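# Flip the grey finned box onto its fins

## Task

Flip the grey box with fins upside down in its current spot so that it ends up resting flat on its fins with its feet pointing upward.

## Robot and tools

Robot: two arms, left_arm and right_arm, each with a two-finger parallel gripper. left_arm sits on the +y side of the scene. These names do not match the left or right of any image. Measured base positions in the scene frame: left_arm at (+0.026, +0.257, +0.013) m, yaw quaternion wxyz (+1.000, 0, 0, -0.019); right_arm at (+0.001, -0.338, +0.037) m, wxyz (+1.000, 0, 0, +0.016). A camera stand is fixed behind the arms.

Frames. Scene frame: origin at table-top height, halfway between the two nominal bases, +x out over the table, +z up. Fixed cameras and the table use it. Each arm reports its hand pose (end_effector_position in metres, end_effector_quat_wxyz), its Hand target and its velocities in its own base frame. The gripper's fingers point along its +z and spread along its y. end_effector_position is the point between the pads, about 1 cm behind the tips. Reported poses may be a few cm off, more at long reach.

execute_actions(actions, cameras). actions is a list of actions. Each action is a table of 1 to 15 rows, one row per 1/30 s step. A table with fewer than 15 rows repeats its last row until the step count reaches 15. Every row has 14 numbers in [-1, 1], always both arms: left_arm dx, dy, dz, rx, ry, rz, opening, then right_arm in the same order. dx..rz are offsets, not poses. They are measured along that arm's base axes from the Hand target held when the action began, and every row uses that same starting point. rx, ry, rz form one rotation vector, turning about the Hand target position. Scale: 1.0 equals 0.6 m or 180 degrees. A translation longer than 1.0 may be shortened. Sending the same offset again moves the arm further. Six zeros re-command the current Hand target, which also ends a push against an obstacle. opening is absolute: +1 fully open (0.094 m), -1 closed. A 0 there is a real command, so resend the current opening to keep a gripper as it is. Pass an empty actions list to get images and full state. cameras: list of names, ["all"], or []; an unknown name rejects the call.

move(target, speed, blend, opening_speed, grip_force, blocking, cameras). target is one 14-number row, laid out as above, or a list of up to 15 rows. Every row is an offset from the Hand targets at the call's start, not from the previous row. Grippers follow straight paths, take the shorter turn, and together last at least 0.5 s and at most 10 s. speed: m/s, 0.002 to 4.3, default 0.25, one value or one per target; turning is capped at twice that in rad/s. blend: corner rounding in metres, one per target or one for all; 0 means stop at each target. opening_speed: rate of the opening command per second on the -1..+1 scale, at least 0.2. grip_force: newtons per pad, 10 to 50, per arm or shared; it persists, and low values close slowly. blocking=false returns after about 0.5 s while the move continues. Paths do not avoid obstacles or the other arm; faster moves lag, overshoot and hit harder. Route around each arm's own base, since passing near it can flip shoulder posture. The result adds a move: line: done, off_target, moving, held or fault, plus limits=paced (pose clipped) or limits=held (steps withheld).

wait(seconds 0 to 10, cameras) lets time run with last commands held; it returns early when a move ends. stop(cameras) brakes a running move. zoom_image(camera, region [x0, y0, x1, y1] in pixels, at most 504 by 504) magnifies the newest image of cam_head_left, cam_head_right, cam_high, cam_low, cam_left_wrist or cam_right_wrist. Images are 672x504. read_manual gives only licence text. finished_scene(scene) ends scene 1 or 2 for good; call it only when the box rests correctly without help.

Reading results. Hand target is the last commanded pose after clipping, and the next offsets start from it. The gripper often stops a few cm short due to friction or weight; this is not proof of contact. Any new command, even all zeros, requests the target again. Orientation commands are clipped each step to within 40 degrees of the measured orientation. grip_measured uses the opening scale; with nothing held it reads up to about 2.5 mm wide, and on a hard grasped part a little narrower than the part. grip_effort_nm is motor effort, negative when closing, not pad force. Joint torques include the arm's own weight; numbers 3 and 4 wrap at ±28 N m. Joint velocities "within noise" means the arm is still.

Avoid: knocking or dropping the box off the table, or leaving it off the table (fails). Avoid letting it fall from height, slamming into fixed or heavy things, letting go while it moves, and very hard pushes. Never let grippers, wrist cameras or fingers of the two arms collide or grip each other. Long holding, stretched reach or pushing at an unreachable pose heats motors: MOTOR HOT appears at 85 °C, and at 100 °C the arm goes limp (OVER-TEMPERATURE FAULT) for 30 to 60 s or longer. Loose objects may occasionally be nudged by outside pushes.

Each tool is called by a JSON object that holds its "name" and its "arguments".

## Session

{"name": "execute_actions", "arguments": {"actions": []}}

Scene clock: 0.00 s.
left_arm: end_effector_position=(+0.1935, +0.1162, +0.2045) grip_measured=+1.000 grip_effort_nm=n/a end_effector_quat_wxyz=(+0.168, +0.348, +0.922, -0.036) | right_arm: end_effector_position=(+0.3782, +0.0839, +0.3232) grip_measured=+1.000 grip_effort_nm=n/a end_effector_quat_wxyz=(+0.361, -0.079, +0.896, +0.245)
Joint positions: left_arm=[0.802 0.841 0.799 -1.459 0.338 1.512 0.094] | right_arm=[-0.008 0.898 0.937 -0.836 -0.525 0.036 0.094]
Joint velocities: within noise
Joint torques (N m): no reading
Heat: left arm: hottest elbow 33 °C; right arm: hottest waist 32 °C.
Hand target: left_arm +0.1971, +0.1200, +0.2124; +0.172, +0.350, +0.921, -0.027 | right_arm +0.3828, +0.0838, +0.3395; +0.376, -0.083, +0.890, +0.244
Tool commands: left_gripper/opening=+1.0 right_gripper/opening=+1.0

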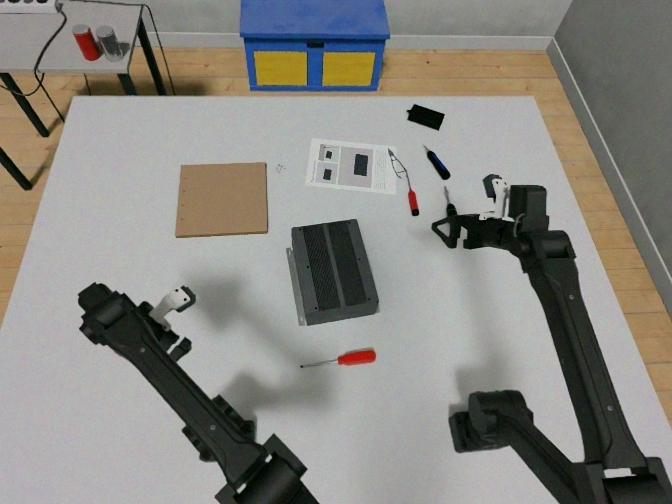

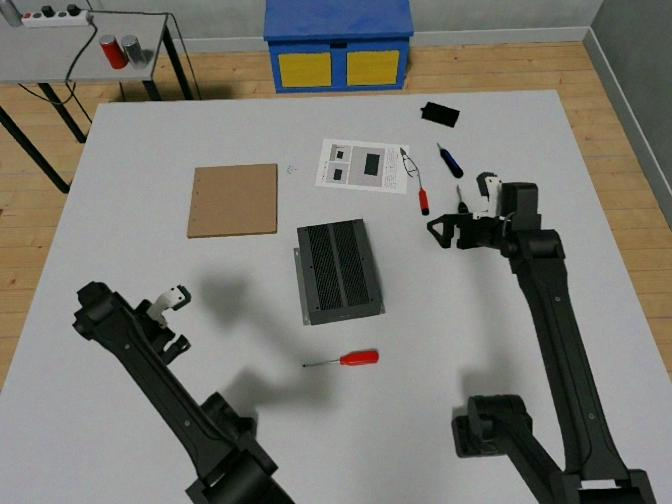

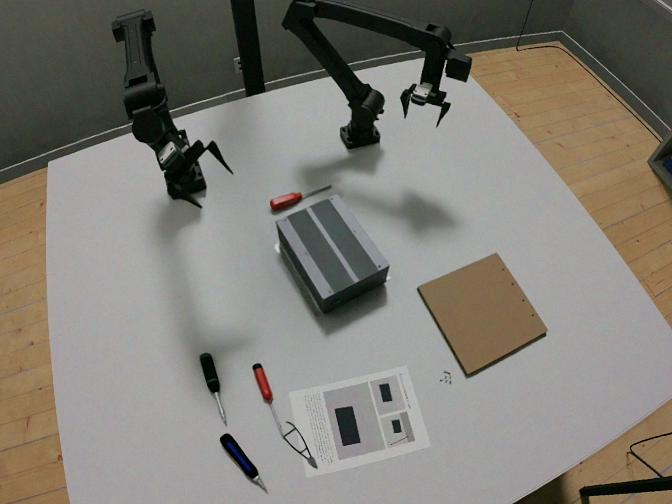

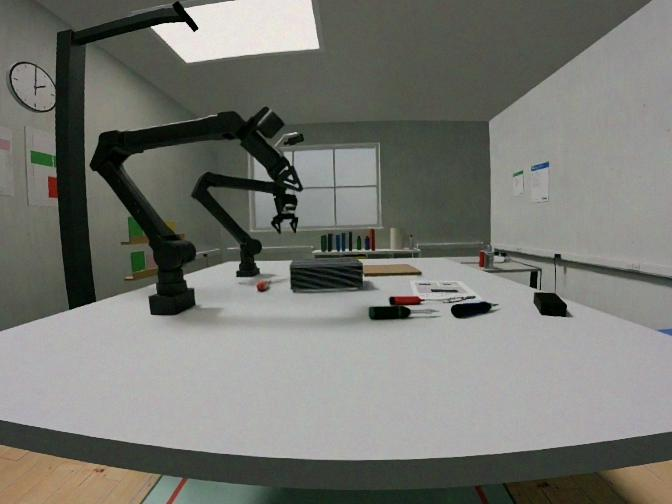

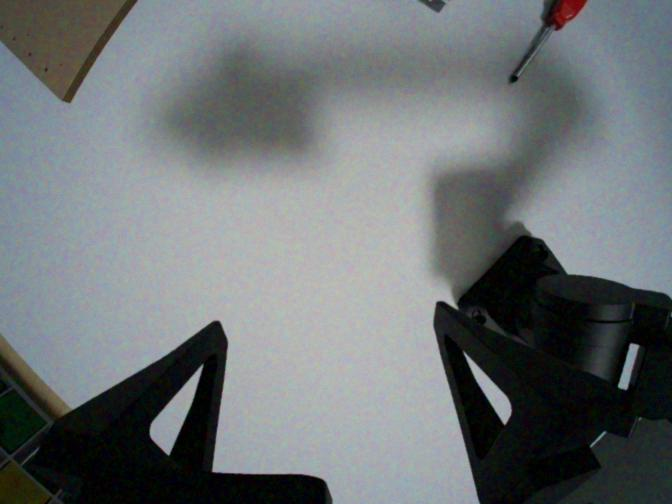

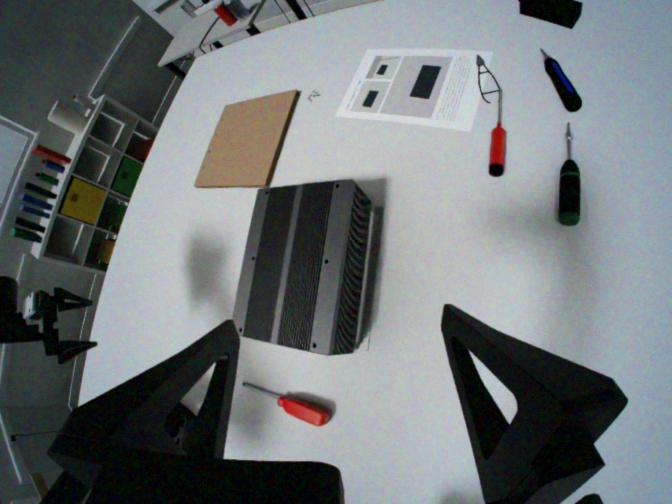

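{"name": "zoom_image", "arguments": {"camera": "cam_high", "region": [240, 170, 420, 330]}}

{"name": "zoom_image", "arguments": {"camera": "cam_right_wrist", "region": [220, 160, 400, 370]}}

{"name": "zoom_image", "arguments": {"camera": "cam_low", "region": [250, 230, 400, 320]}}

{"name": "zoom_image", "arguments": {"camera": "cam_head_left", "region": [270, 200, 400, 340]}}

{"name": "zoom_image", "arguments": {"camera": "cam_head_right", "region": [270, 200, 400, 340]}}

Scaled by 2.800.

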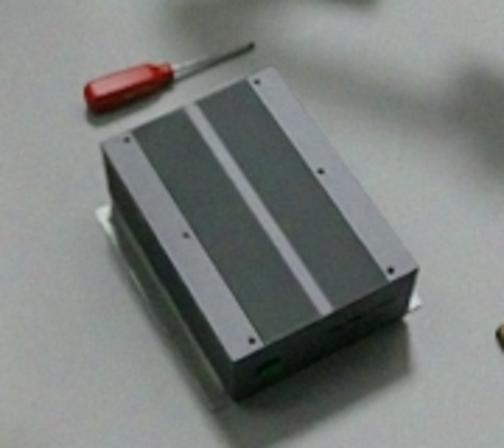

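Scaled by 2.400 from the camera's 672x504 image, which has a finer 960x720 frame.

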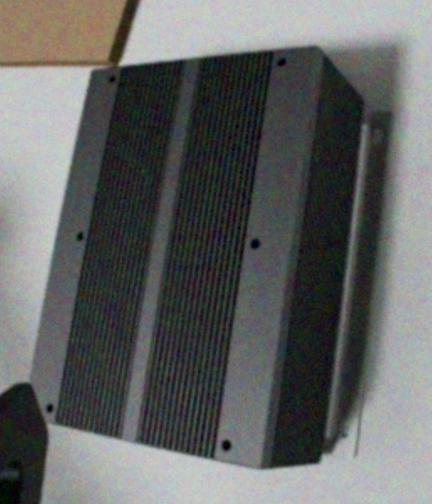

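Scaled by 3.360.

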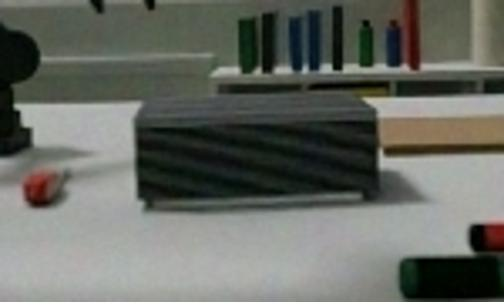

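Scaled by 3.600.

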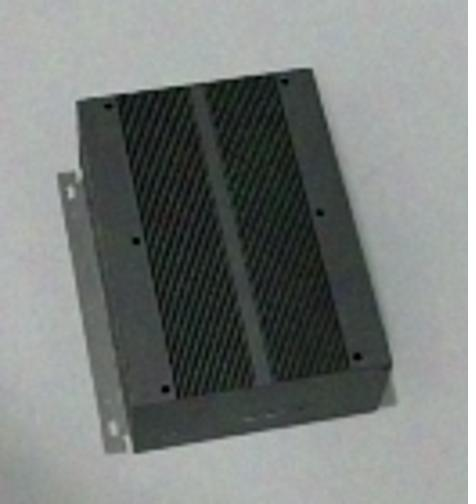

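Scaled by 3.600.

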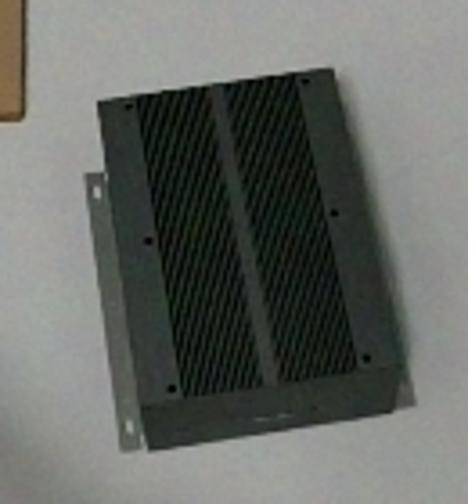

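{"name": "move", "arguments": {"target": [0,0,0,0,0,0,1, 0.0053,0.027,-0.2325,0.3549,0.132,-0.005,-1], "cameras": ["cam_right_wrist","cam_head_right"]}}

Scene clock: 74.10 s.
left_arm: end_effector_position=(+0.1935, +0.1162, +0.2045) grip_measured=+1.000 grip_effort_nm=0.02 end_effector_quat_wxyz=(+0.168, +0.348, +0.922, -0.036) | right_arm: end_effector_position=(+0.3840, +0.1027, +0.2011) grip_measured=-0.986 grip_effort_nm=-0.76 end_effector_quat_wxyz=(+0.180, +0.179, +0.685, +0.682)
Joint positions: left_arm=[0.802 0.841 0.799 -1.459 0.338 1.512 0.094] | right_arm=[-0.161 1.358 0.401 0.945 -1.217 1.557 0.001]
Joint torques (N m): left_arm=[-0.79 -1.14 10.17 0.75 0.38 -0.2] | right_arm=[-1.08 -4.72 5.46 2.32 0.08 -0.09]
Heat: left arm: hottest elbow 39 °C; right arm: hottest elbow 43 °C.
Hand target: left_arm +0.1971, +0.1200, +0.2124; +0.172, +0.350, +0.921, -0.027 | right_arm +0.3859, +0.1001, +0.2000; +0.183, +0.183, +0.683, +0.683
Off the commanded pose: left_arm 0.010 m, 1 deg | right_arm 0.004 m, 1 deg.
move: done
Images, in order (width x height): cam_head_right 672x504, cam_right_wrist 672x504.

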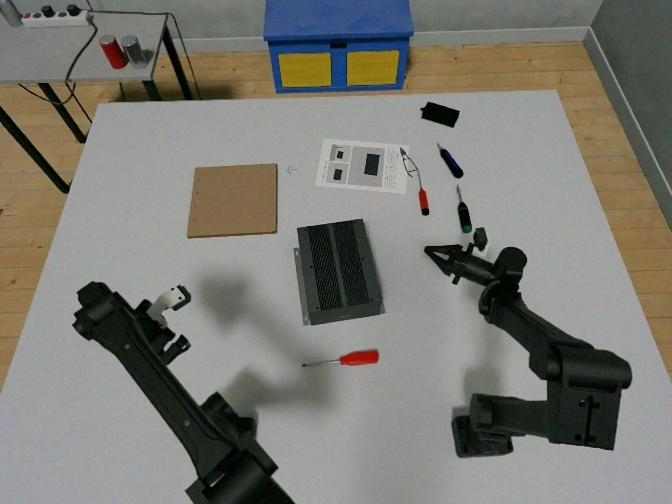

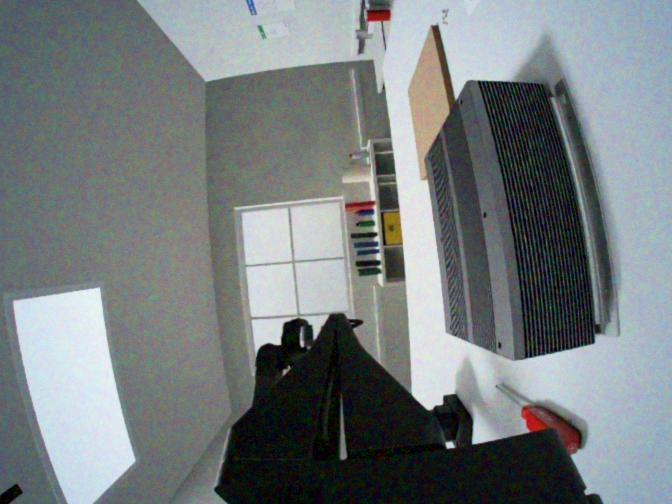

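{"name": "zoom_image", "arguments": {"camera": "cam_right_wrist", "region": [420, 60, 640, 370]}}

Scaled by 1.626 from the camera's 672x504 image, which has a finer 960x720 frame.

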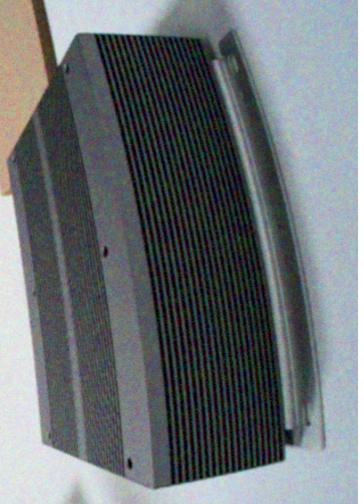

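{"name": "move", "arguments": {"target": [0,0,0,0,0,0,1, -0.0167,0.06,-0.225,0,0,0,-1], "cameras": ["cam_right_wrist"]}}

{"name": "zoom_image", "arguments": {"camera": "cam_right_wrist", "region": [240, 60, 500, 400]}}

Scene clock: 85.37 s.
left_arm: end_effector_position=(+0.1935, +0.1162, +0.2045) grip_measured=+1.000 grip_effort_nm=0.02 end_effector_quat_wxyz=(+0.168, +0.348, +0.922, -0.036) | right_arm: end_effector_position=(+0.3740, +0.1311, +0.0651) grip_measured=-0.986 grip_effort_nm=-0.76 end_effector_quat_wxyz=(+0.182, +0.190, +0.690, +0.674)
Joint positions: left_arm=[0.802 0.841 0.799 -1.459 0.338 1.512 0.094] | right_arm=[-0.064 1.96 0.347 1.558 -1.103 1.528 0.001]
Joint torques (N m): left_arm=[-0.73 -1.2 10.19 0.76 0.38 -0.21] | right_arm=[0.56 -7.82 1.42 2.61 0.11 -0.01]
Heat: left arm: hottest elbow 40 °C; right arm: hottest elbow 41 °C.
Hand target: left_arm +0.1971, +0.1200, +0.2124; +0.172, +0.350, +0.921, -0.027 | right_arm +0.3758, +0.1361, +0.0649; +0.183, +0.183, +0.683, +0.683
Off the commanded pose: left_arm 0.010 m, 1 deg | right_arm 0.005 m, 1 deg.
joint sent to its limit (right arm) — joint 4 (wrist pitch), upper limit. The joint targets still meet the commanded pose.
move: done
Images, in order (width x height): cam_right_wrist 672x504.

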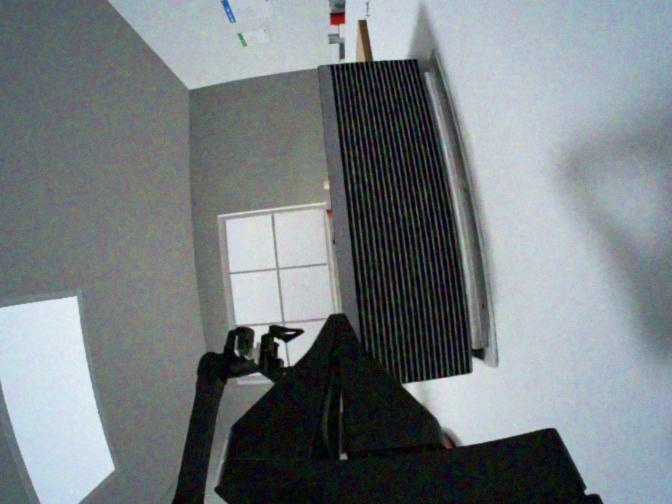

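Scaled by 1.482 from the camera's 672x504 image, which has a finer 960x720 frame.

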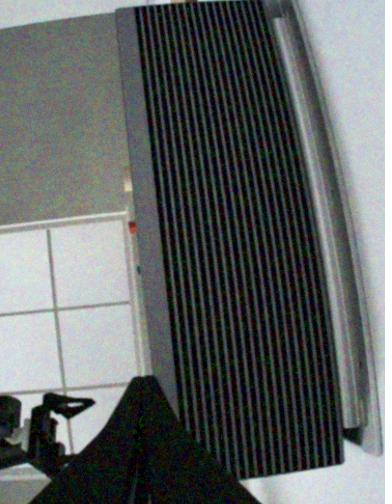

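{"name": "move", "arguments": {"target": [0,0,0,0,0,0,1, -0.055,0.03,-0.04,0,0,0,-1], "cameras": ["cam_right_wrist"]}}

{"name": "zoom_image", "arguments": {"camera": "cam_right_wrist", "region": [360, 50, 600, 330]}}

Scene clock: 168.90 s.
left_arm: end_effector_position=(+0.1935, +0.1162, +0.2045) grip_measured=+1.000 grip_effort_nm=0.02 end_effector_quat_wxyz=(+0.168, +0.348, +0.922, -0.036) | right_arm: end_effector_position=(+0.3462, +0.1494, +0.0423) grip_measured=-0.986 grip_effort_nm=-0.76 end_effector_quat_wxyz=(+0.167, +0.192, +0.708, +0.658)
Joint positions: left_arm=[0.802 0.841 0.799 -1.459 0.338 1.512 0.094] | right_arm=[-0.005 2.005 0.29 1.558 -1.057 1.449 0.001]
Joint torques (N m): left_arm=[-0.73 -1.08 10.18 0.68 0.38 -0.2] | right_arm=[0.62 -7.65 -0.23 2.62 0.01 -0.23]
Heat: left arm: hottest elbow 42 °C; right arm: hottest elbow 33 °C.
Hand target: left_arm +0.1971, +0.1200, +0.2124; +0.172, +0.350, +0.921, -0.027 | right_arm +0.3428, +0.1541, +0.0409; +0.183, +0.183, +0.683, +0.683
Off the commanded pose: left_arm 0.010 m, 1 deg | right_arm 0.006 m, 4 deg.
joint sent to its limit (right arm) — joint 4 (wrist pitch), upper limit. The joint targets are off in orientation, not in position.
move: off_target (right_arm)
Images, in order (width x height): cam_right_wrist 672x504.

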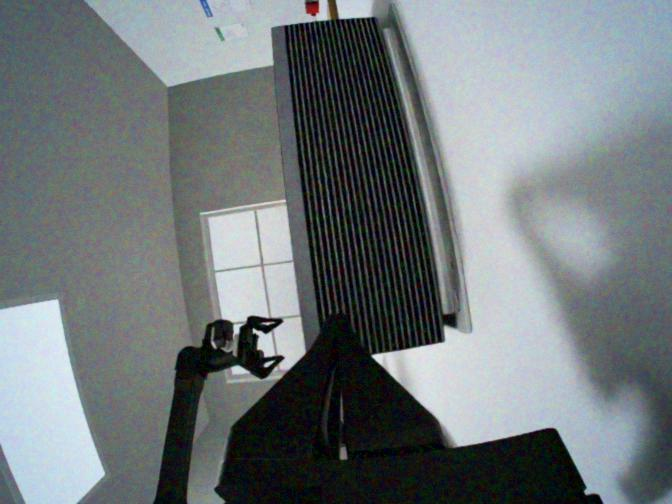

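Scaled by 1.800 from the camera's 672x504 image, which has a finer 960x720 frame.

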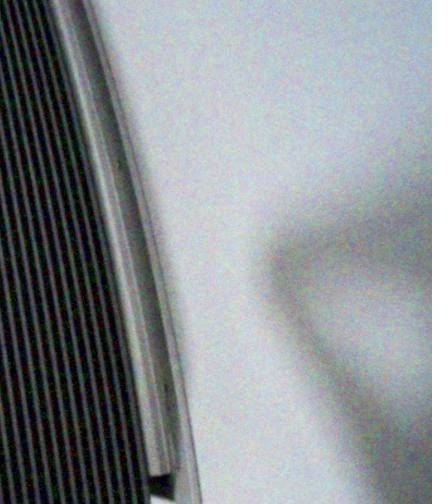

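{"name": "zoom_image", "arguments": {"camera": "cam_right_wrist", "region": [400, 240, 500, 350]}}

Scaled by 4.582 from the camera's 672x504 image, which has a finer 960x720 frame.

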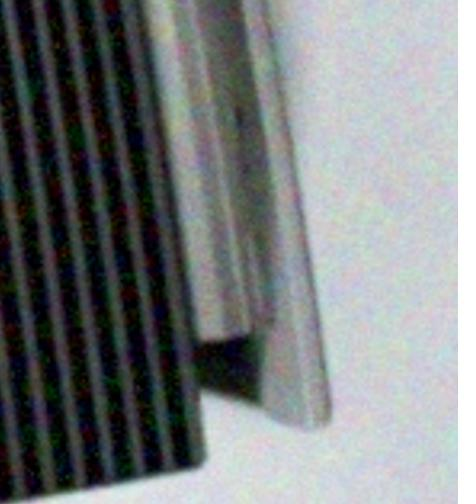

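{"name": "execute_actions", "arguments": {"actions": [], "cameras": ["cam_low","cam_high","cam_left_wrist"]}}

{"name": "zoom_image", "arguments": {"camera": "cam_low", "region": [280, 250, 380, 300]}}

{"name": "zoom_image", "arguments": {"camera": "cam_high", "region": [270, 190, 400, 320]}}

Scene clock: 228.57 s.
left_arm: end_effector_position=(+0.1935, +0.1162, +0.2045) grip_measured=+1.000 grip_effort_nm=0.02 end_effector_quat_wxyz=(+0.168, +0.348, +0.922, -0.036) | right_arm: end_effector_position=(+0.3462, +0.1494, +0.0423) grip_measured=-0.986 grip_effort_nm=-0.76 end_effector_quat_wxyz=(+0.168, +0.191, +0.708, +0.658)
Joint positions: left_arm=[0.802 0.841 0.799 -1.459 0.338 1.512 0.094] | right_arm=[-0.005 2.005 0.29 1.558 -1.057 1.448 0.001]
Joint velocities: within noise
Joint torques (N m): left_arm=[-0.79 -1.08 10.17 0.7 0.37 -0.2] | right_arm=[0.5 -7.24 -0.39 2.51 0.04 -0.23]
Heat: left arm: hottest elbow 42 °C; right arm: hottest waist 31 °C.
Hand target: left_arm +0.1971, +0.1200, +0.2124; +0.172, +0.350, +0.921, -0.027 | right_arm +0.3428, +0.1541, +0.0409; +0.183, +0.183, +0.683, +0.683
Tool commands: left_gripper/opening=+1.0 right_gripper/opening=-1.0
Off the commanded pose: left_arm 0.010 m, 1 deg | right_arm 0.006 m, 4 deg.
Images, in order (width x height): cam_high 672x504, cam_low 672x504, cam_left_wrist 672x504.

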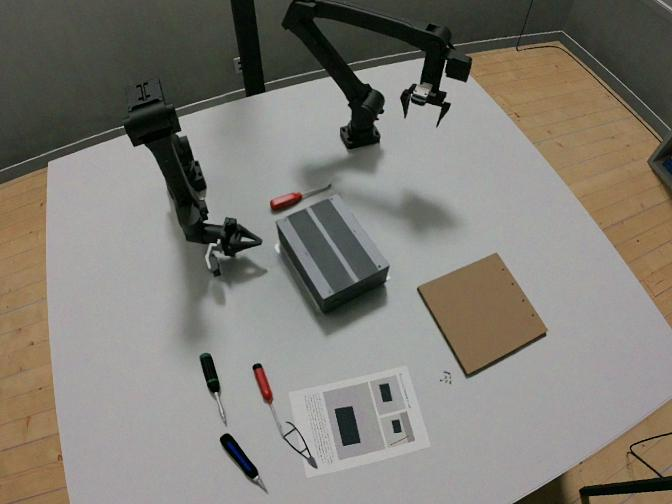

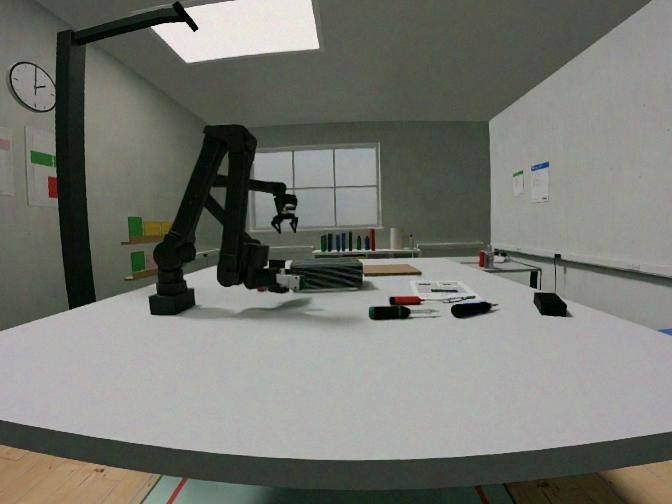

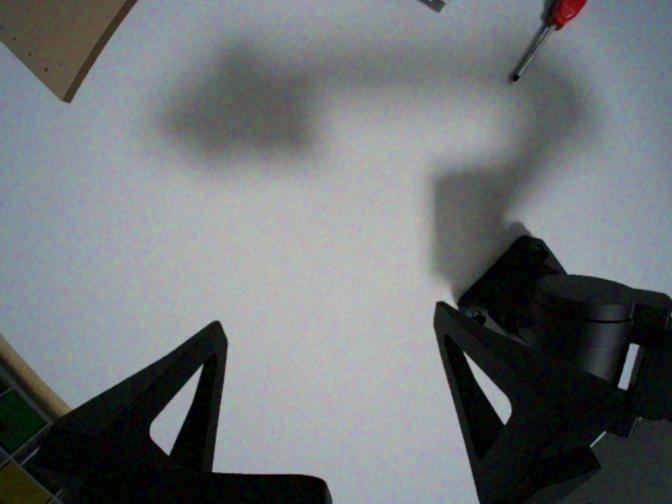

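Scaled by 5.040.

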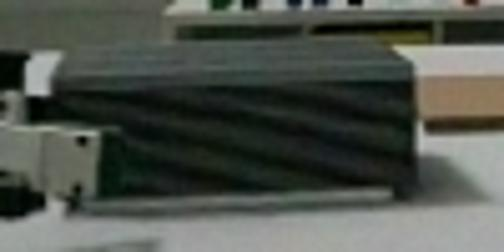

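Scaled by 3.877.

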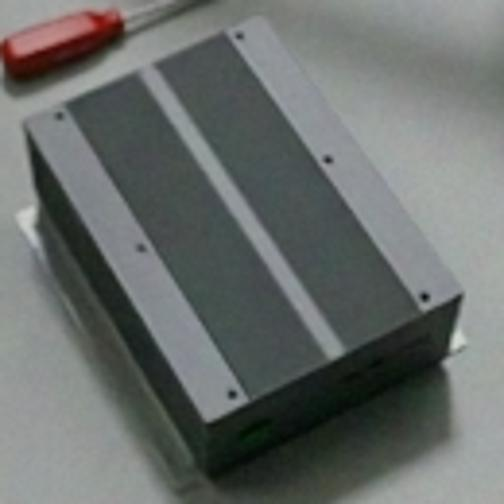

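{"name": "move", "arguments": {"target": [0,0,0,0,0,0,1, -0.0547,-0.0902,0.0985,-0.2016,-0.4586,0.0545,-1], "cameras": ["cam_right_wrist"]}}

Scene clock: 361.87 s.
left_arm: end_effector_position=(+0.1935, +0.1162, +0.2045) grip_measured=+1.000 grip_effort_nm=0.02 end_effector_quat_wxyz=(+0.168, +0.348, +0.922, -0.036) | right_arm: end_effector_position=(+0.3071, +0.1048, +0.0957) grip_measured=-0.986 grip_effort_nm=-0.75 end_effector_quat_wxyz=(+0.561, -0.411, +0.575, +0.431)
Joint positions: left_arm=[0.802 0.841 0.799 -1.459 0.338 1.512 0.094] | right_arm=[-0.234 1.836 0.273 1.56 -1.51 0.031 0.001]
Joint torques (N m): left_arm=[-0.79 -1.08 10.19 0.69 0.38 -0.19] | right_arm=[-2.2 -8.88 1.02 1.85 -0.15 -0.14]
Heat: left arm: hottest elbow 43 °C; right arm: hottest shoulder 31 °C.
Hand target: left_arm +0.1971, +0.1200, +0.2124; +0.172, +0.350, +0.921, -0.027 | right_arm +0.3101, +0.1000, +0.1000; +0.570, -0.418, +0.570, +0.418
Off the commanded pose: left_arm 0.010 m, 1 deg | right_arm 0.007 m, 2 deg.
move: done
Images, in order (width x height): cam_right_wrist 672x504.

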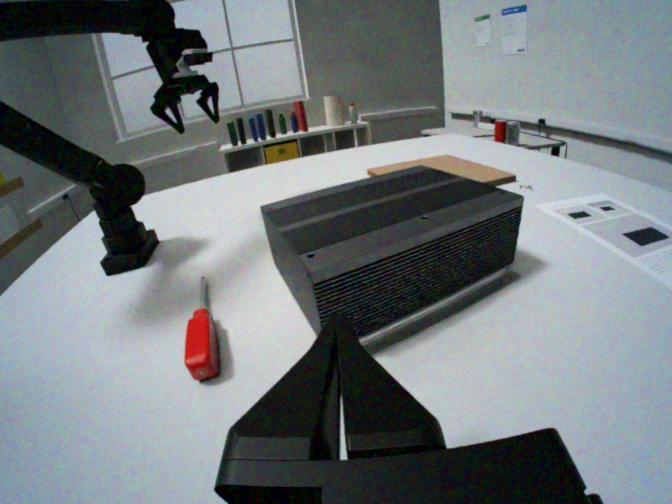

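{"name": "move", "arguments": {"target": [0,0,0,0,0,0,1, 0,0.0467,-0.09,-0.14,-0.48,0.0107,-1], "cameras": ["cam_right_wrist"]}}

Scene clock: 376.43 s.
left_arm: end_effector_position=(+0.1935, +0.1162, +0.2045) grip_measured=+1.000 grip_effort_nm=0.02 end_effector_quat_wxyz=(+0.168, +0.348, +0.922, -0.036) | right_arm: end_effector_position=(+0.3103, +0.1236, +0.0475) grip_measured=-0.986 grip_effort_nm=-0.74 end_effector_quat_wxyz=(+0.696, -0.706, +0.102, -0.088)
Joint positions: left_arm=[0.802 0.841 0.799 -1.459 0.338 1.512 0.094] | right_arm=[-0.164 2.029 0.312 1.56 -1.463 -1.709 0.001]
Joint torques (N m): left_arm=[-0.73 -1.14 10.18 0.75 0.37 -0.2] | right_arm=[0.44 -7.47 -0.23 2.29 -0.03 -0.04]
Heat: left arm: hottest elbow 43 °C; right arm: hottest shoulder 31 °C.
Hand target: left_arm +0.1971, +0.1200, +0.2124; +0.172, +0.350, +0.921, -0.027 | right_arm +0.3101, +0.1280, +0.0460; +0.701, -0.701, +0.092, -0.092
Off the commanded pose: left_arm 0.010 m, 1 deg | right_arm 0.005 m, 1 deg.
joint sent to its limit (right arm) — joint 4 (wrist pitch), upper limit. The joint targets still meet the commanded pose.
move: done
Images, in order (width x height): cam_right_wrist 672x504.

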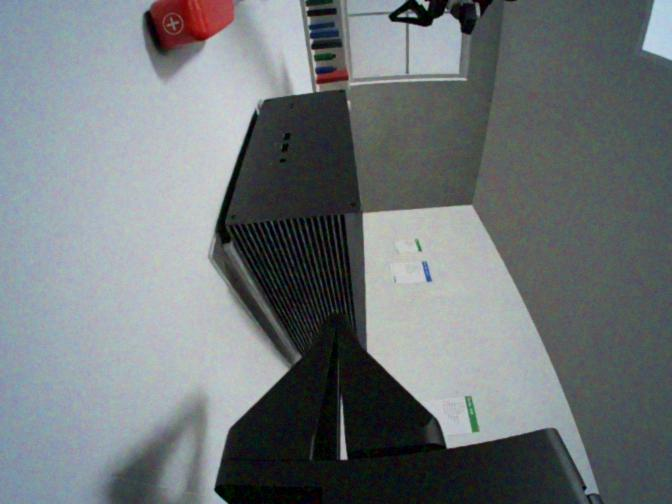

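{"name": "zoom_image", "arguments": {"camera": "cam_right_wrist", "region": [195, 80, 375, 300]}}

{"name": "zoom_image", "arguments": {"camera": "cam_right_wrist", "region": [200, 200, 260, 290]}}

Scaled by 2.291 from the camera's 672x504 image, which has a finer 960x720 frame.

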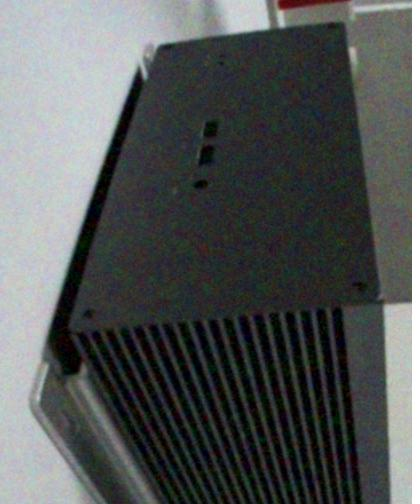

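Scaled by 5.600 from the camera's 672x504 image, which has a finer 960x720 frame.

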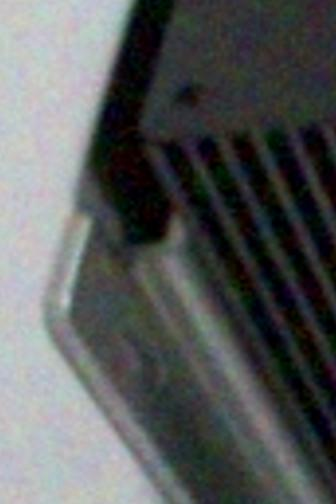

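{"name": "move", "arguments": {"target": [0,0,0,0,0,0,1, 0,0.0,0.0,0,0,0,1], "cameras": ["cam_right_wrist"]}}

Scene clock: 801.17 s.
left_arm: end_effector_position=(+0.1935, +0.1162, +0.2045) grip_measured=+1.000 grip_effort_nm=0.02 end_effector_quat_wxyz=(+0.168, +0.348, +0.922, -0.036) | right_arm: end_effector_position=(+0.3103, +0.1236, +0.0475) grip_measured=+0.997 grip_effort_nm=0.08 end_effector_quat_wxyz=(+0.696, -0.706, +0.102, -0.088)
Joint positions: left_arm=[0.802 0.841 0.799 -1.459 0.338 1.512 0.094] | right_arm=[-0.164 2.029 0.312 1.56 -1.463 -1.71 0.094]
Joint torques (N m): left_arm=[-0.79 -1.2 10.19 0.73 0.38 -0.18] | right_arm=[0.91 -7.82 -0.08 2.17 0.01 -0.04]
Heat: left arm: hottest elbow 45 °C; right arm: hottest shoulder 30 °C.
Hand target: left_arm +0.1971, +0.1200, +0.2124; +0.172, +0.350, +0.921, -0.027 | right_arm +0.3101, +0.1280, +0.0460; +0.701, -0.701, +0.092, -0.092
Off the commanded pose: left_arm 0.010 m, 1 deg | right_arm 0.005 m, 1 deg.
joint sent to its limit (right arm) — joint 4 (wrist pitch), upper limit. The joint targets still meet the commanded pose.
move: done
Images, in order (width x height): cam_right_wrist 672x504.

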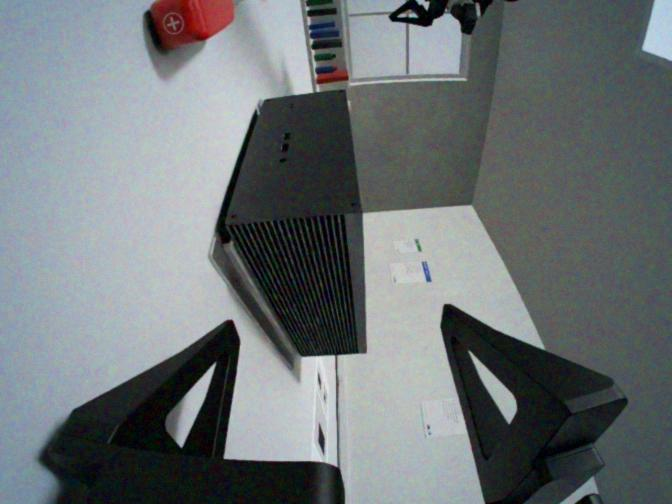

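{"name": "move", "arguments": {"target": [[0,0,0,0,0,0,1, 0.0,-0.15,0.12,0,0,0,1],[0.1715,-0.3333,0.06,0.0436,0.0365,-0.1118,1, 0.0,-0.15,0.12,0,0,0,1],[-0.036,-0.7,0.0,0.0872,0.073,-0.2236,1, 0.0,-0.15,0.12,0,0,0,1]], "blend": [0.02,0.05,0], "cameras": ["cam_left_wrist","cam_head_left","cam_high"]}}

Scene clock: 956.37 s.
left_arm: end_effector_position=(+0.1935, +0.1162, +0.2045) grip_measured=+1.000 grip_effort_nm=0.02 end_effector_quat_wxyz=(+0.168, +0.348, +0.922, -0.036) | right_arm: end_effector_position=(+0.3079, +0.1230, +0.0502) grip_measured=+0.998 grip_effort_nm=0.08 end_effector_quat_wxyz=(+0.697, -0.705, +0.093, -0.085)
Joint positions: left_arm=[0.802 0.841 0.799 -1.459 0.338 1.512 0.094] | right_arm=[-0.169 2.021 0.312 1.558 -1.486 -1.71 0.094]
Joint torques (N m): left_arm=[-0.73 -0.97 10.18 0.75 0.38 -0.2] | right_arm=[-0.03 -7.88 -0.28 1.4 -0.06 0.05]
Heat: left arm: hottest elbow 46 °C; right arm: hottest shoulder 30 °C.
Hand target: left_arm +0.1971, +0.1200, +0.2124; +0.172, +0.350, +0.921, -0.027 (not the last commanded pose) | right_arm +0.3074, +0.1243, +0.0482; +0.697, -0.706, +0.095, -0.082 (not the last commanded pose)
Off the commanded pose: left_arm 0.417 m, 45 deg | right_arm 0.109 m, 1 deg.
move: held (right_arm; a check stopped the path), off_target (left_arm; braked when a check withheld steps of right_arm); path passed 0 of 3 targets; limits=held
pose unreachable (right arm): on one or more control steps of this call, first in action 0 (counted from 0), this arm could not follow its commanded pose, so it was not sent that pose on those steps. It may still have moved: this result reports where it is.
cause: moving toward the commanded pose would bring two parts of the arm too close to each other (its wrist (the part past joint 4) and its wrist camera, with joints 5 (wrist yaw) and 6 (wrist roll) between them, 5 mm apart when it was first held).
Images, in order (width x height): cam_head_left 672x504, cam_high 672x504, cam_left_wrist 672x504.

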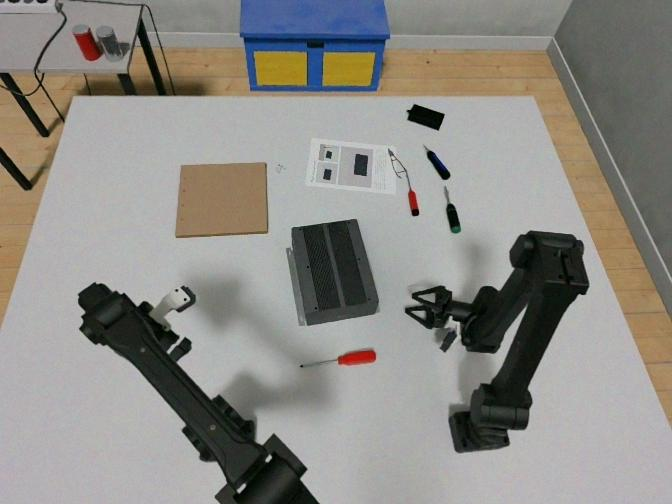

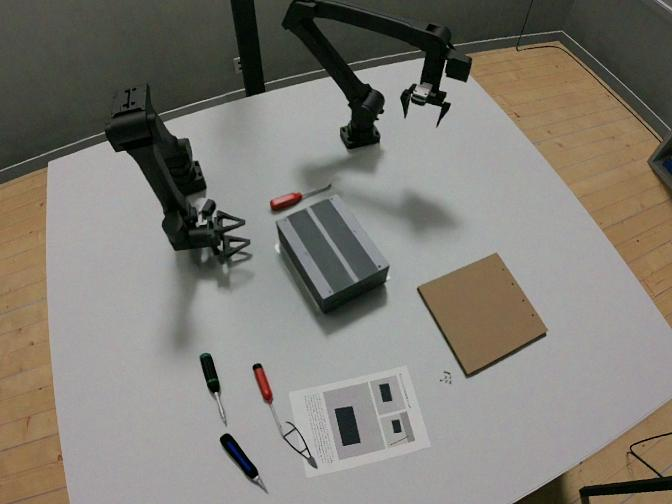

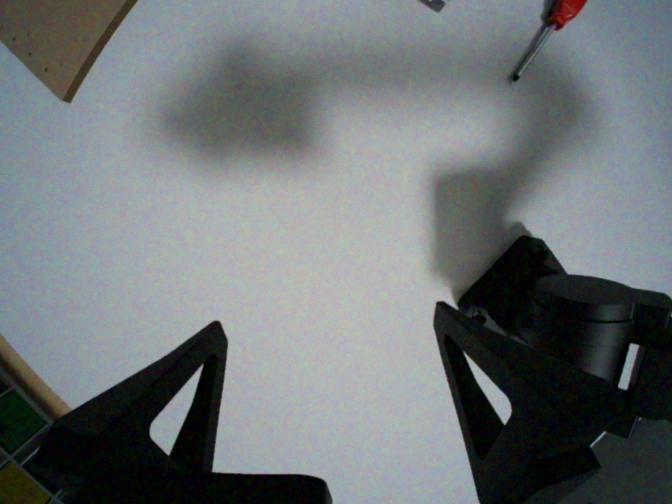

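{"name": "move", "arguments": {"target": [0,0,0,0,0,0,1, -0.05,-0.15,0.15,0,0,-0.28,1]}}

Scene clock: 961.43 s.
left_arm: end_effector_position=(+0.1935, +0.1162, +0.2045) grip_measured=+1.000 grip_effort_nm=0.02 end_effector_quat_wxyz=(+0.168, +0.348, +0.922, -0.036) | right_arm: end_effector_position=(+0.2884, +0.0729, +0.0989) grip_measured=+0.998 grip_effort_nm=0.08 end_effector_quat_wxyz=(+0.639, -0.669, +0.280, -0.255)
Joint positions: left_arm=[0.802 0.841 0.799 -1.459 0.338 1.512 0.094] | right_arm=[-0.295 1.705 0.032 1.56 -1.086 -1.655 0.094]
Joint torques (N m): left_arm=[-0.85 -1.08 10.19 0.7 0.37 -0.19] | right_arm=[-0.73 -3.6 0.62 1.68 -0.24 0.03]
Heat: left arm: hottest elbow 46 °C; right arm: hottest shoulder 30 °C.
Hand target: left_arm +0.1971, +0.1200, +0.2124; +0.172, +0.350, +0.921, -0.027 | right_arm +0.2903, +0.0733, +0.0975; +0.639, -0.671, +0.278, -0.254 (not the last commanded pose)
Off the commanded pose: left_arm 0.009 m, 1 deg | right_arm 0.056 m, 20 deg.
move: held (right_arm; a check stopped the path); limits=held
pose unreachable (right arm): on one or more control steps of this call, first in action 0 (counted from 0), this arm could not follow its commanded pose, so it was not sent that pose on those steps. It may still have moved: this result reports where it is.
cause: moving toward the commanded pose would bring two parts of the arm too close to each other (its shoulder (the part past joint 1) and its forearm (the part past joint 3), with joints 2 (shoulder) and 3 (elbow) between them, 7 mm apart when it was first held).

{"name": "move", "arguments": {"target": [0,0,0,0,0,0,1, 0.17,-0.12,0.25,0,0,-0.1,1], "cameras": ["cam_high"]}}

Scene clock: 967.07 s.
left_arm: end_effector_position=(+0.1935, +0.1162, +0.2045) grip_measured=+1.000 grip_effort_nm=0.02 end_effector_quat_wxyz=(+0.168, +0.348, +0.922, -0.036) | right_arm: end_effector_position=(+0.3812, +0.0057, +0.2232) grip_measured=+0.998 grip_effort_nm=0.08 end_effector_quat_wxyz=(+0.590, -0.621, +0.396, -0.330)
Joint positions: left_arm=[0.802 0.841 0.799 -1.459 0.338 1.512 0.094] | right_arm=[-0.321 0.977 0.314 0.538 -0.81 -1.603 0.094]
Joint torques (N m): left_arm=[-0.79 -1.08 10.17 0.7 0.37 -0.2] | right_arm=[-0.97 -2.96 10.56 1.65 0.1 -0.06]
Heat: left arm: hottest elbow 46 °C; right arm: hottest shoulder 30 °C.
Hand target: left_arm +0.1971, +0.1200, +0.2124; +0.172, +0.350, +0.921, -0.027 | right_arm +0.3923, +0.0012, +0.2473; +0.592, -0.619, +0.379, -0.351
Off the commanded pose: left_arm 0.009 m, 1 deg | right_arm 0.027 m, 3 deg.
move: off_target (right_arm)
Images, in order (width x height): cam_high 672x504.

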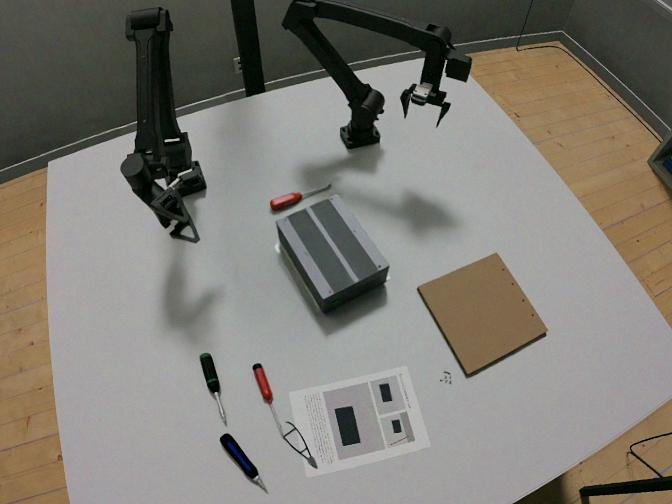

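{"name": "move", "arguments": {"target": [[0.1715,-0.3333,0.06,0.0436,0.0365,-0.1118,1, 0,0,0,0,0,0,1],[-0.036,-0.7,0.0,0.0872,0.073,-0.2236,1, 0,0,0,0,0,0,1]], "blend": [0.05,0], "cameras": ["cam_left_wrist"]}}

Scene clock: 974.43 s.
left_arm: end_effector_position=(+0.1701, -0.2882, +0.2017) grip_measured=+1.000 grip_effort_nm=0.02 end_effector_quat_wxyz=(-0.009, +0.661, +0.751, +0.001) | right_arm: end_effector_position=(+0.3812, +0.0057, +0.2232) grip_measured=+0.998 grip_effort_nm=0.08 end_effector_quat_wxyz=(+0.590, -0.621, +0.396, -0.330)
Joint positions: left_arm=[-1.034 1.236 1.076 -1.427 0.004 0.409 0.094] | right_arm=[-0.321 0.977 0.314 0.538 -0.81 -1.604 0.094]
Joint torques (N m): left_arm=[-1.26 -5.42 11.89 0.23 -0.01 -0.32] | right_arm=[-0.56 -3.43 10.66 1.52 0.09 -0.04]
Heat: left arm: hottest elbow 46 °C; right arm: hottest elbow 32 °C.
Hand target: left_arm +0.1755, -0.3000, +0.2124; -0.001, +0.658, +0.753, +0.000 | right_arm +0.3923, +0.0012, +0.2473; +0.592, -0.619, +0.379, -0.351
Off the commanded pose: left_arm 0.017 m, 1 deg | right_arm 0.027 m, 3 deg.
move: off_target (left_arm, right_arm)
Images, in order (width x height): cam_left_wrist 672x504.

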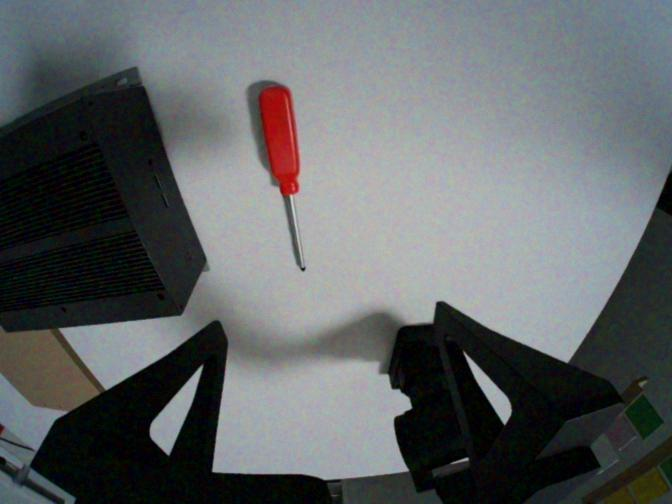

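{"name": "move", "arguments": {"target": [0.0725,-0.0783,-0.24,0,0,0,1, 0,0,0,0,0,0,1], "cameras": ["cam_left_wrist"]}}

Scene clock: 1015.87 s.
left_arm: end_effector_position=(+0.2126, -0.3450, +0.0737) grip_measured=+1.000 grip_effort_nm=0.02 end_effector_quat_wxyz=(+0.000, +0.656, +0.755, -0.002) | right_arm: end_effector_position=(+0.3812, +0.0057, +0.2232) grip_measured=+0.998 grip_effort_nm=0.08 end_effector_quat_wxyz=(+0.590, -0.621, +0.396, -0.330)
Joint positions: left_arm=[-1.016 1.529 1.008 -1.049 0.004 0.416 0.094] | right_arm=[-0.321 0.977 0.314 0.538 -0.81 -1.604 0.094]
Joint torques (N m): left_arm=[0.15 -8.82 8.03 0.94 0 -0.04] | right_arm=[-0.38 -3.19 10.71 1.59 0.03 0]
Heat: left arm: hottest elbow 52 °C; right arm: hottest elbow 40 °C.
Hand target: left_arm +0.2190, -0.3470, +0.0685; +0.000, +0.658, +0.753, +0.000 | right_arm +0.3923, +0.0012, +0.2473; +0.592, -0.619, +0.379, -0.351
Off the commanded pose: left_arm 0.009 m, 0 deg | right_arm 0.027 m, 3 deg.
move: off_target (right_arm)
Images, in order (width x height): cam_left_wrist 672x504.

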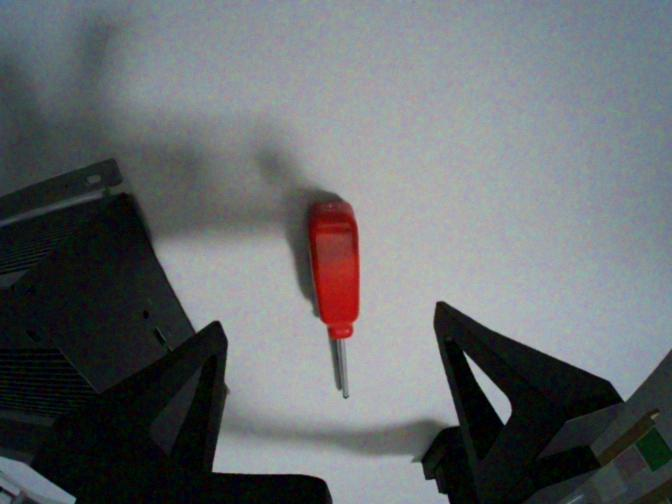

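{"name": "move", "arguments": {"target": [[0,0,-0.0833,0,0,0,1, 0,0,0,0,0,0,1],[0,0,-0.1083,0,0,0,1, 0,0,0,0,0,0,1]], "speed": [0.15,0.04], "cameras": ["cam_left_wrist"]}}

Scene clock: 1026.83 s.
left_arm: end_effector_position=(+0.2162, -0.3507, +0.0142) grip_measured=+1.000 grip_effort_nm=0.02 end_effector_quat_wxyz=(+0.007, +0.656, +0.755, -0.004) | right_arm: end_effector_position=(+0.3812, +0.0057, +0.2232) grip_measured=+0.998 grip_effort_nm=0.08 end_effector_quat_wxyz=(+0.590, -0.621, +0.396, -0.330)
Joint positions: left_arm=[-1.016 1.632 0.945 -0.868 0.004 0.416 0.094] | right_arm=[-0.321 0.977 0.314 0.538 -0.81 -1.604 0.094]
Joint torques (N m): left_arm=[0.09 -9.11 6.46 0.96 0 -0.06] | right_arm=[-0.21 -3.14 10.7 1.54 0.05 0]
Heat: left arm: hottest elbow 50 °C; right arm: hottest elbow 41 °C.
Hand target: left_arm +0.2191, -0.3471, +0.0035; +0.000, +0.658, +0.753, +0.000 | right_arm +0.3923, +0.0012, +0.2473; +0.592, -0.619, +0.379, -0.351
Off the commanded pose: left_arm 0.012 m, 1 deg | right_arm 0.027 m, 3 deg.
move: off_target (left_arm, right_arm)
Images, in order (width x height): cam_left_wrist 672x504.

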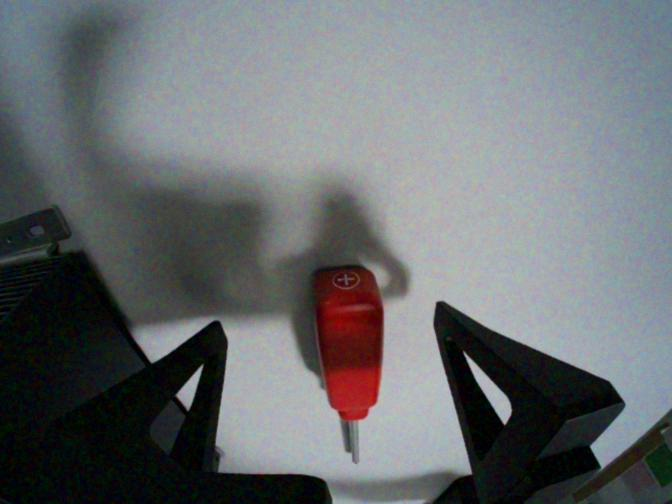

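{"name": "move", "arguments": {"target": [[0,0,-0.02,0,0,0,1, 0,0,0,0,0,0,1],[0,0,-0.02,0,0,0,-0.9, 0,0,0,0,0,0,1]], "speed": [0.04,0.04], "grip_force": [20,50], "cameras": ["cam_left_wrist"]}}

Scene clock: 1043.53 s.
left_arm: end_effector_position=(+0.2166, -0.3514, +0.0027) grip_measured=-0.157 grip_effort_nm=-0.11 end_effector_quat_wxyz=(+0.008, +0.656, +0.755, -0.004) | right_arm: end_effector_position=(+0.3812, +0.0057, +0.2232) grip_measured=+0.998 grip_effort_nm=0.08 end_effector_quat_wxyz=(+0.590, -0.621, +0.396, -0.330)
Joint positions: left_arm=[-1.016 1.654 0.935 -0.834 0.004 0.416 0.04] | right_arm=[-0.321 0.977 0.314 0.538 -0.81 -1.604 0.094]
Joint velocities: left_arm=[-0.034 0.005 -0.012 -0.007 -0.037 -0.037 -0.012] | right_arm=[within noise]
Joint torques (N m): left_arm=[0.09 -9.05 6.27 1.1 0 -0.06] | right_arm=[-1.14 -3.43 10.56 1.59 0.06 -0.03]
Heat: left arm: hottest elbow 47 °C; right arm: hottest elbow 42 °C.
Hand target: left_arm +0.2190, -0.3470, -0.0086; +0.000, +0.658, +0.753, +0.000 | right_arm +0.3923, +0.0012, +0.2473; +0.592, -0.619, +0.379, -0.351
Off the commanded pose: left_arm 0.012 m, 1 deg | right_arm 0.027 m, 3 deg.
grip_force (N): 20, 50
move: moving (left_arm; no rest 5 s after target 2's new opening was sent), off_target (right_arm); target 2's new opening was sent with left_arm's hand 0.012 m and 1 deg from that target
Images, in order (width x height): cam_left_wrist 672x504.

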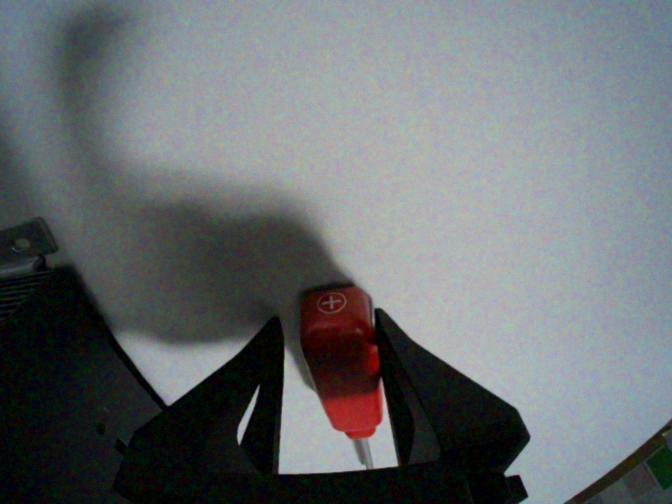

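{"name": "wait", "arguments": {"seconds": 3, "cameras": ["cam_left_wrist"]}}

Scene clock: 1049.70 s.
left_arm: end_effector_position=(+0.2166, -0.3514, +0.0027) grip_measured=-0.383 grip_effort_nm=-0.45 end_effector_quat_wxyz=(+0.008, +0.656, +0.755, -0.004) | right_arm: end_effector_position=(+0.3812, +0.0057, +0.2232) grip_measured=+0.998 grip_effort_nm=0.08 end_effector_quat_wxyz=(+0.590, -0.621, +0.396, -0.330)
Joint positions: left_arm=[-1.016 1.654 0.935 -0.834 0.004 0.416 0.029] | right_arm=[-0.321 0.977 0.314 0.538 -0.81 -1.604 0.094]
Joint torques (N m): left_arm=[0.03 -9.11 6.27 1.09 -0.01 -0.06] | right_arm=[-0.97 -3.78 10.56 1.58 0.03 -0.02]
Heat: left arm: hottest elbow 46 °C; right arm: hottest elbow 43 °C.
Hand target: left_arm +0.2190, -0.3470, -0.0086; -0.001, +0.658, +0.753, +0.000 | right_arm +0.3923, +0.0012, +0.2473; +0.592, -0.619, +0.379, -0.351
Tool commands: left_gripper/opening=-0.9 right_gripper/opening=+1.0
Off the commanded pose: left_arm 0.012 m, 1 deg | right_arm 0.027 m, 3 deg.
grip_force (N): 20, 50
wait: 3.00 s; at rest from the start
Images, in order (width x height): cam_left_wrist 672x504.

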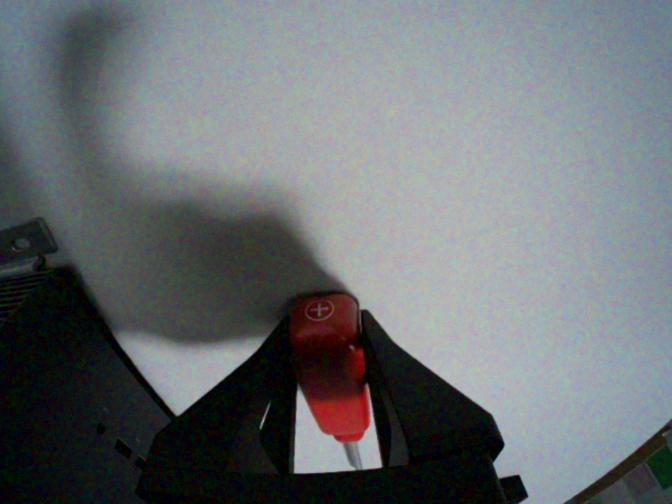

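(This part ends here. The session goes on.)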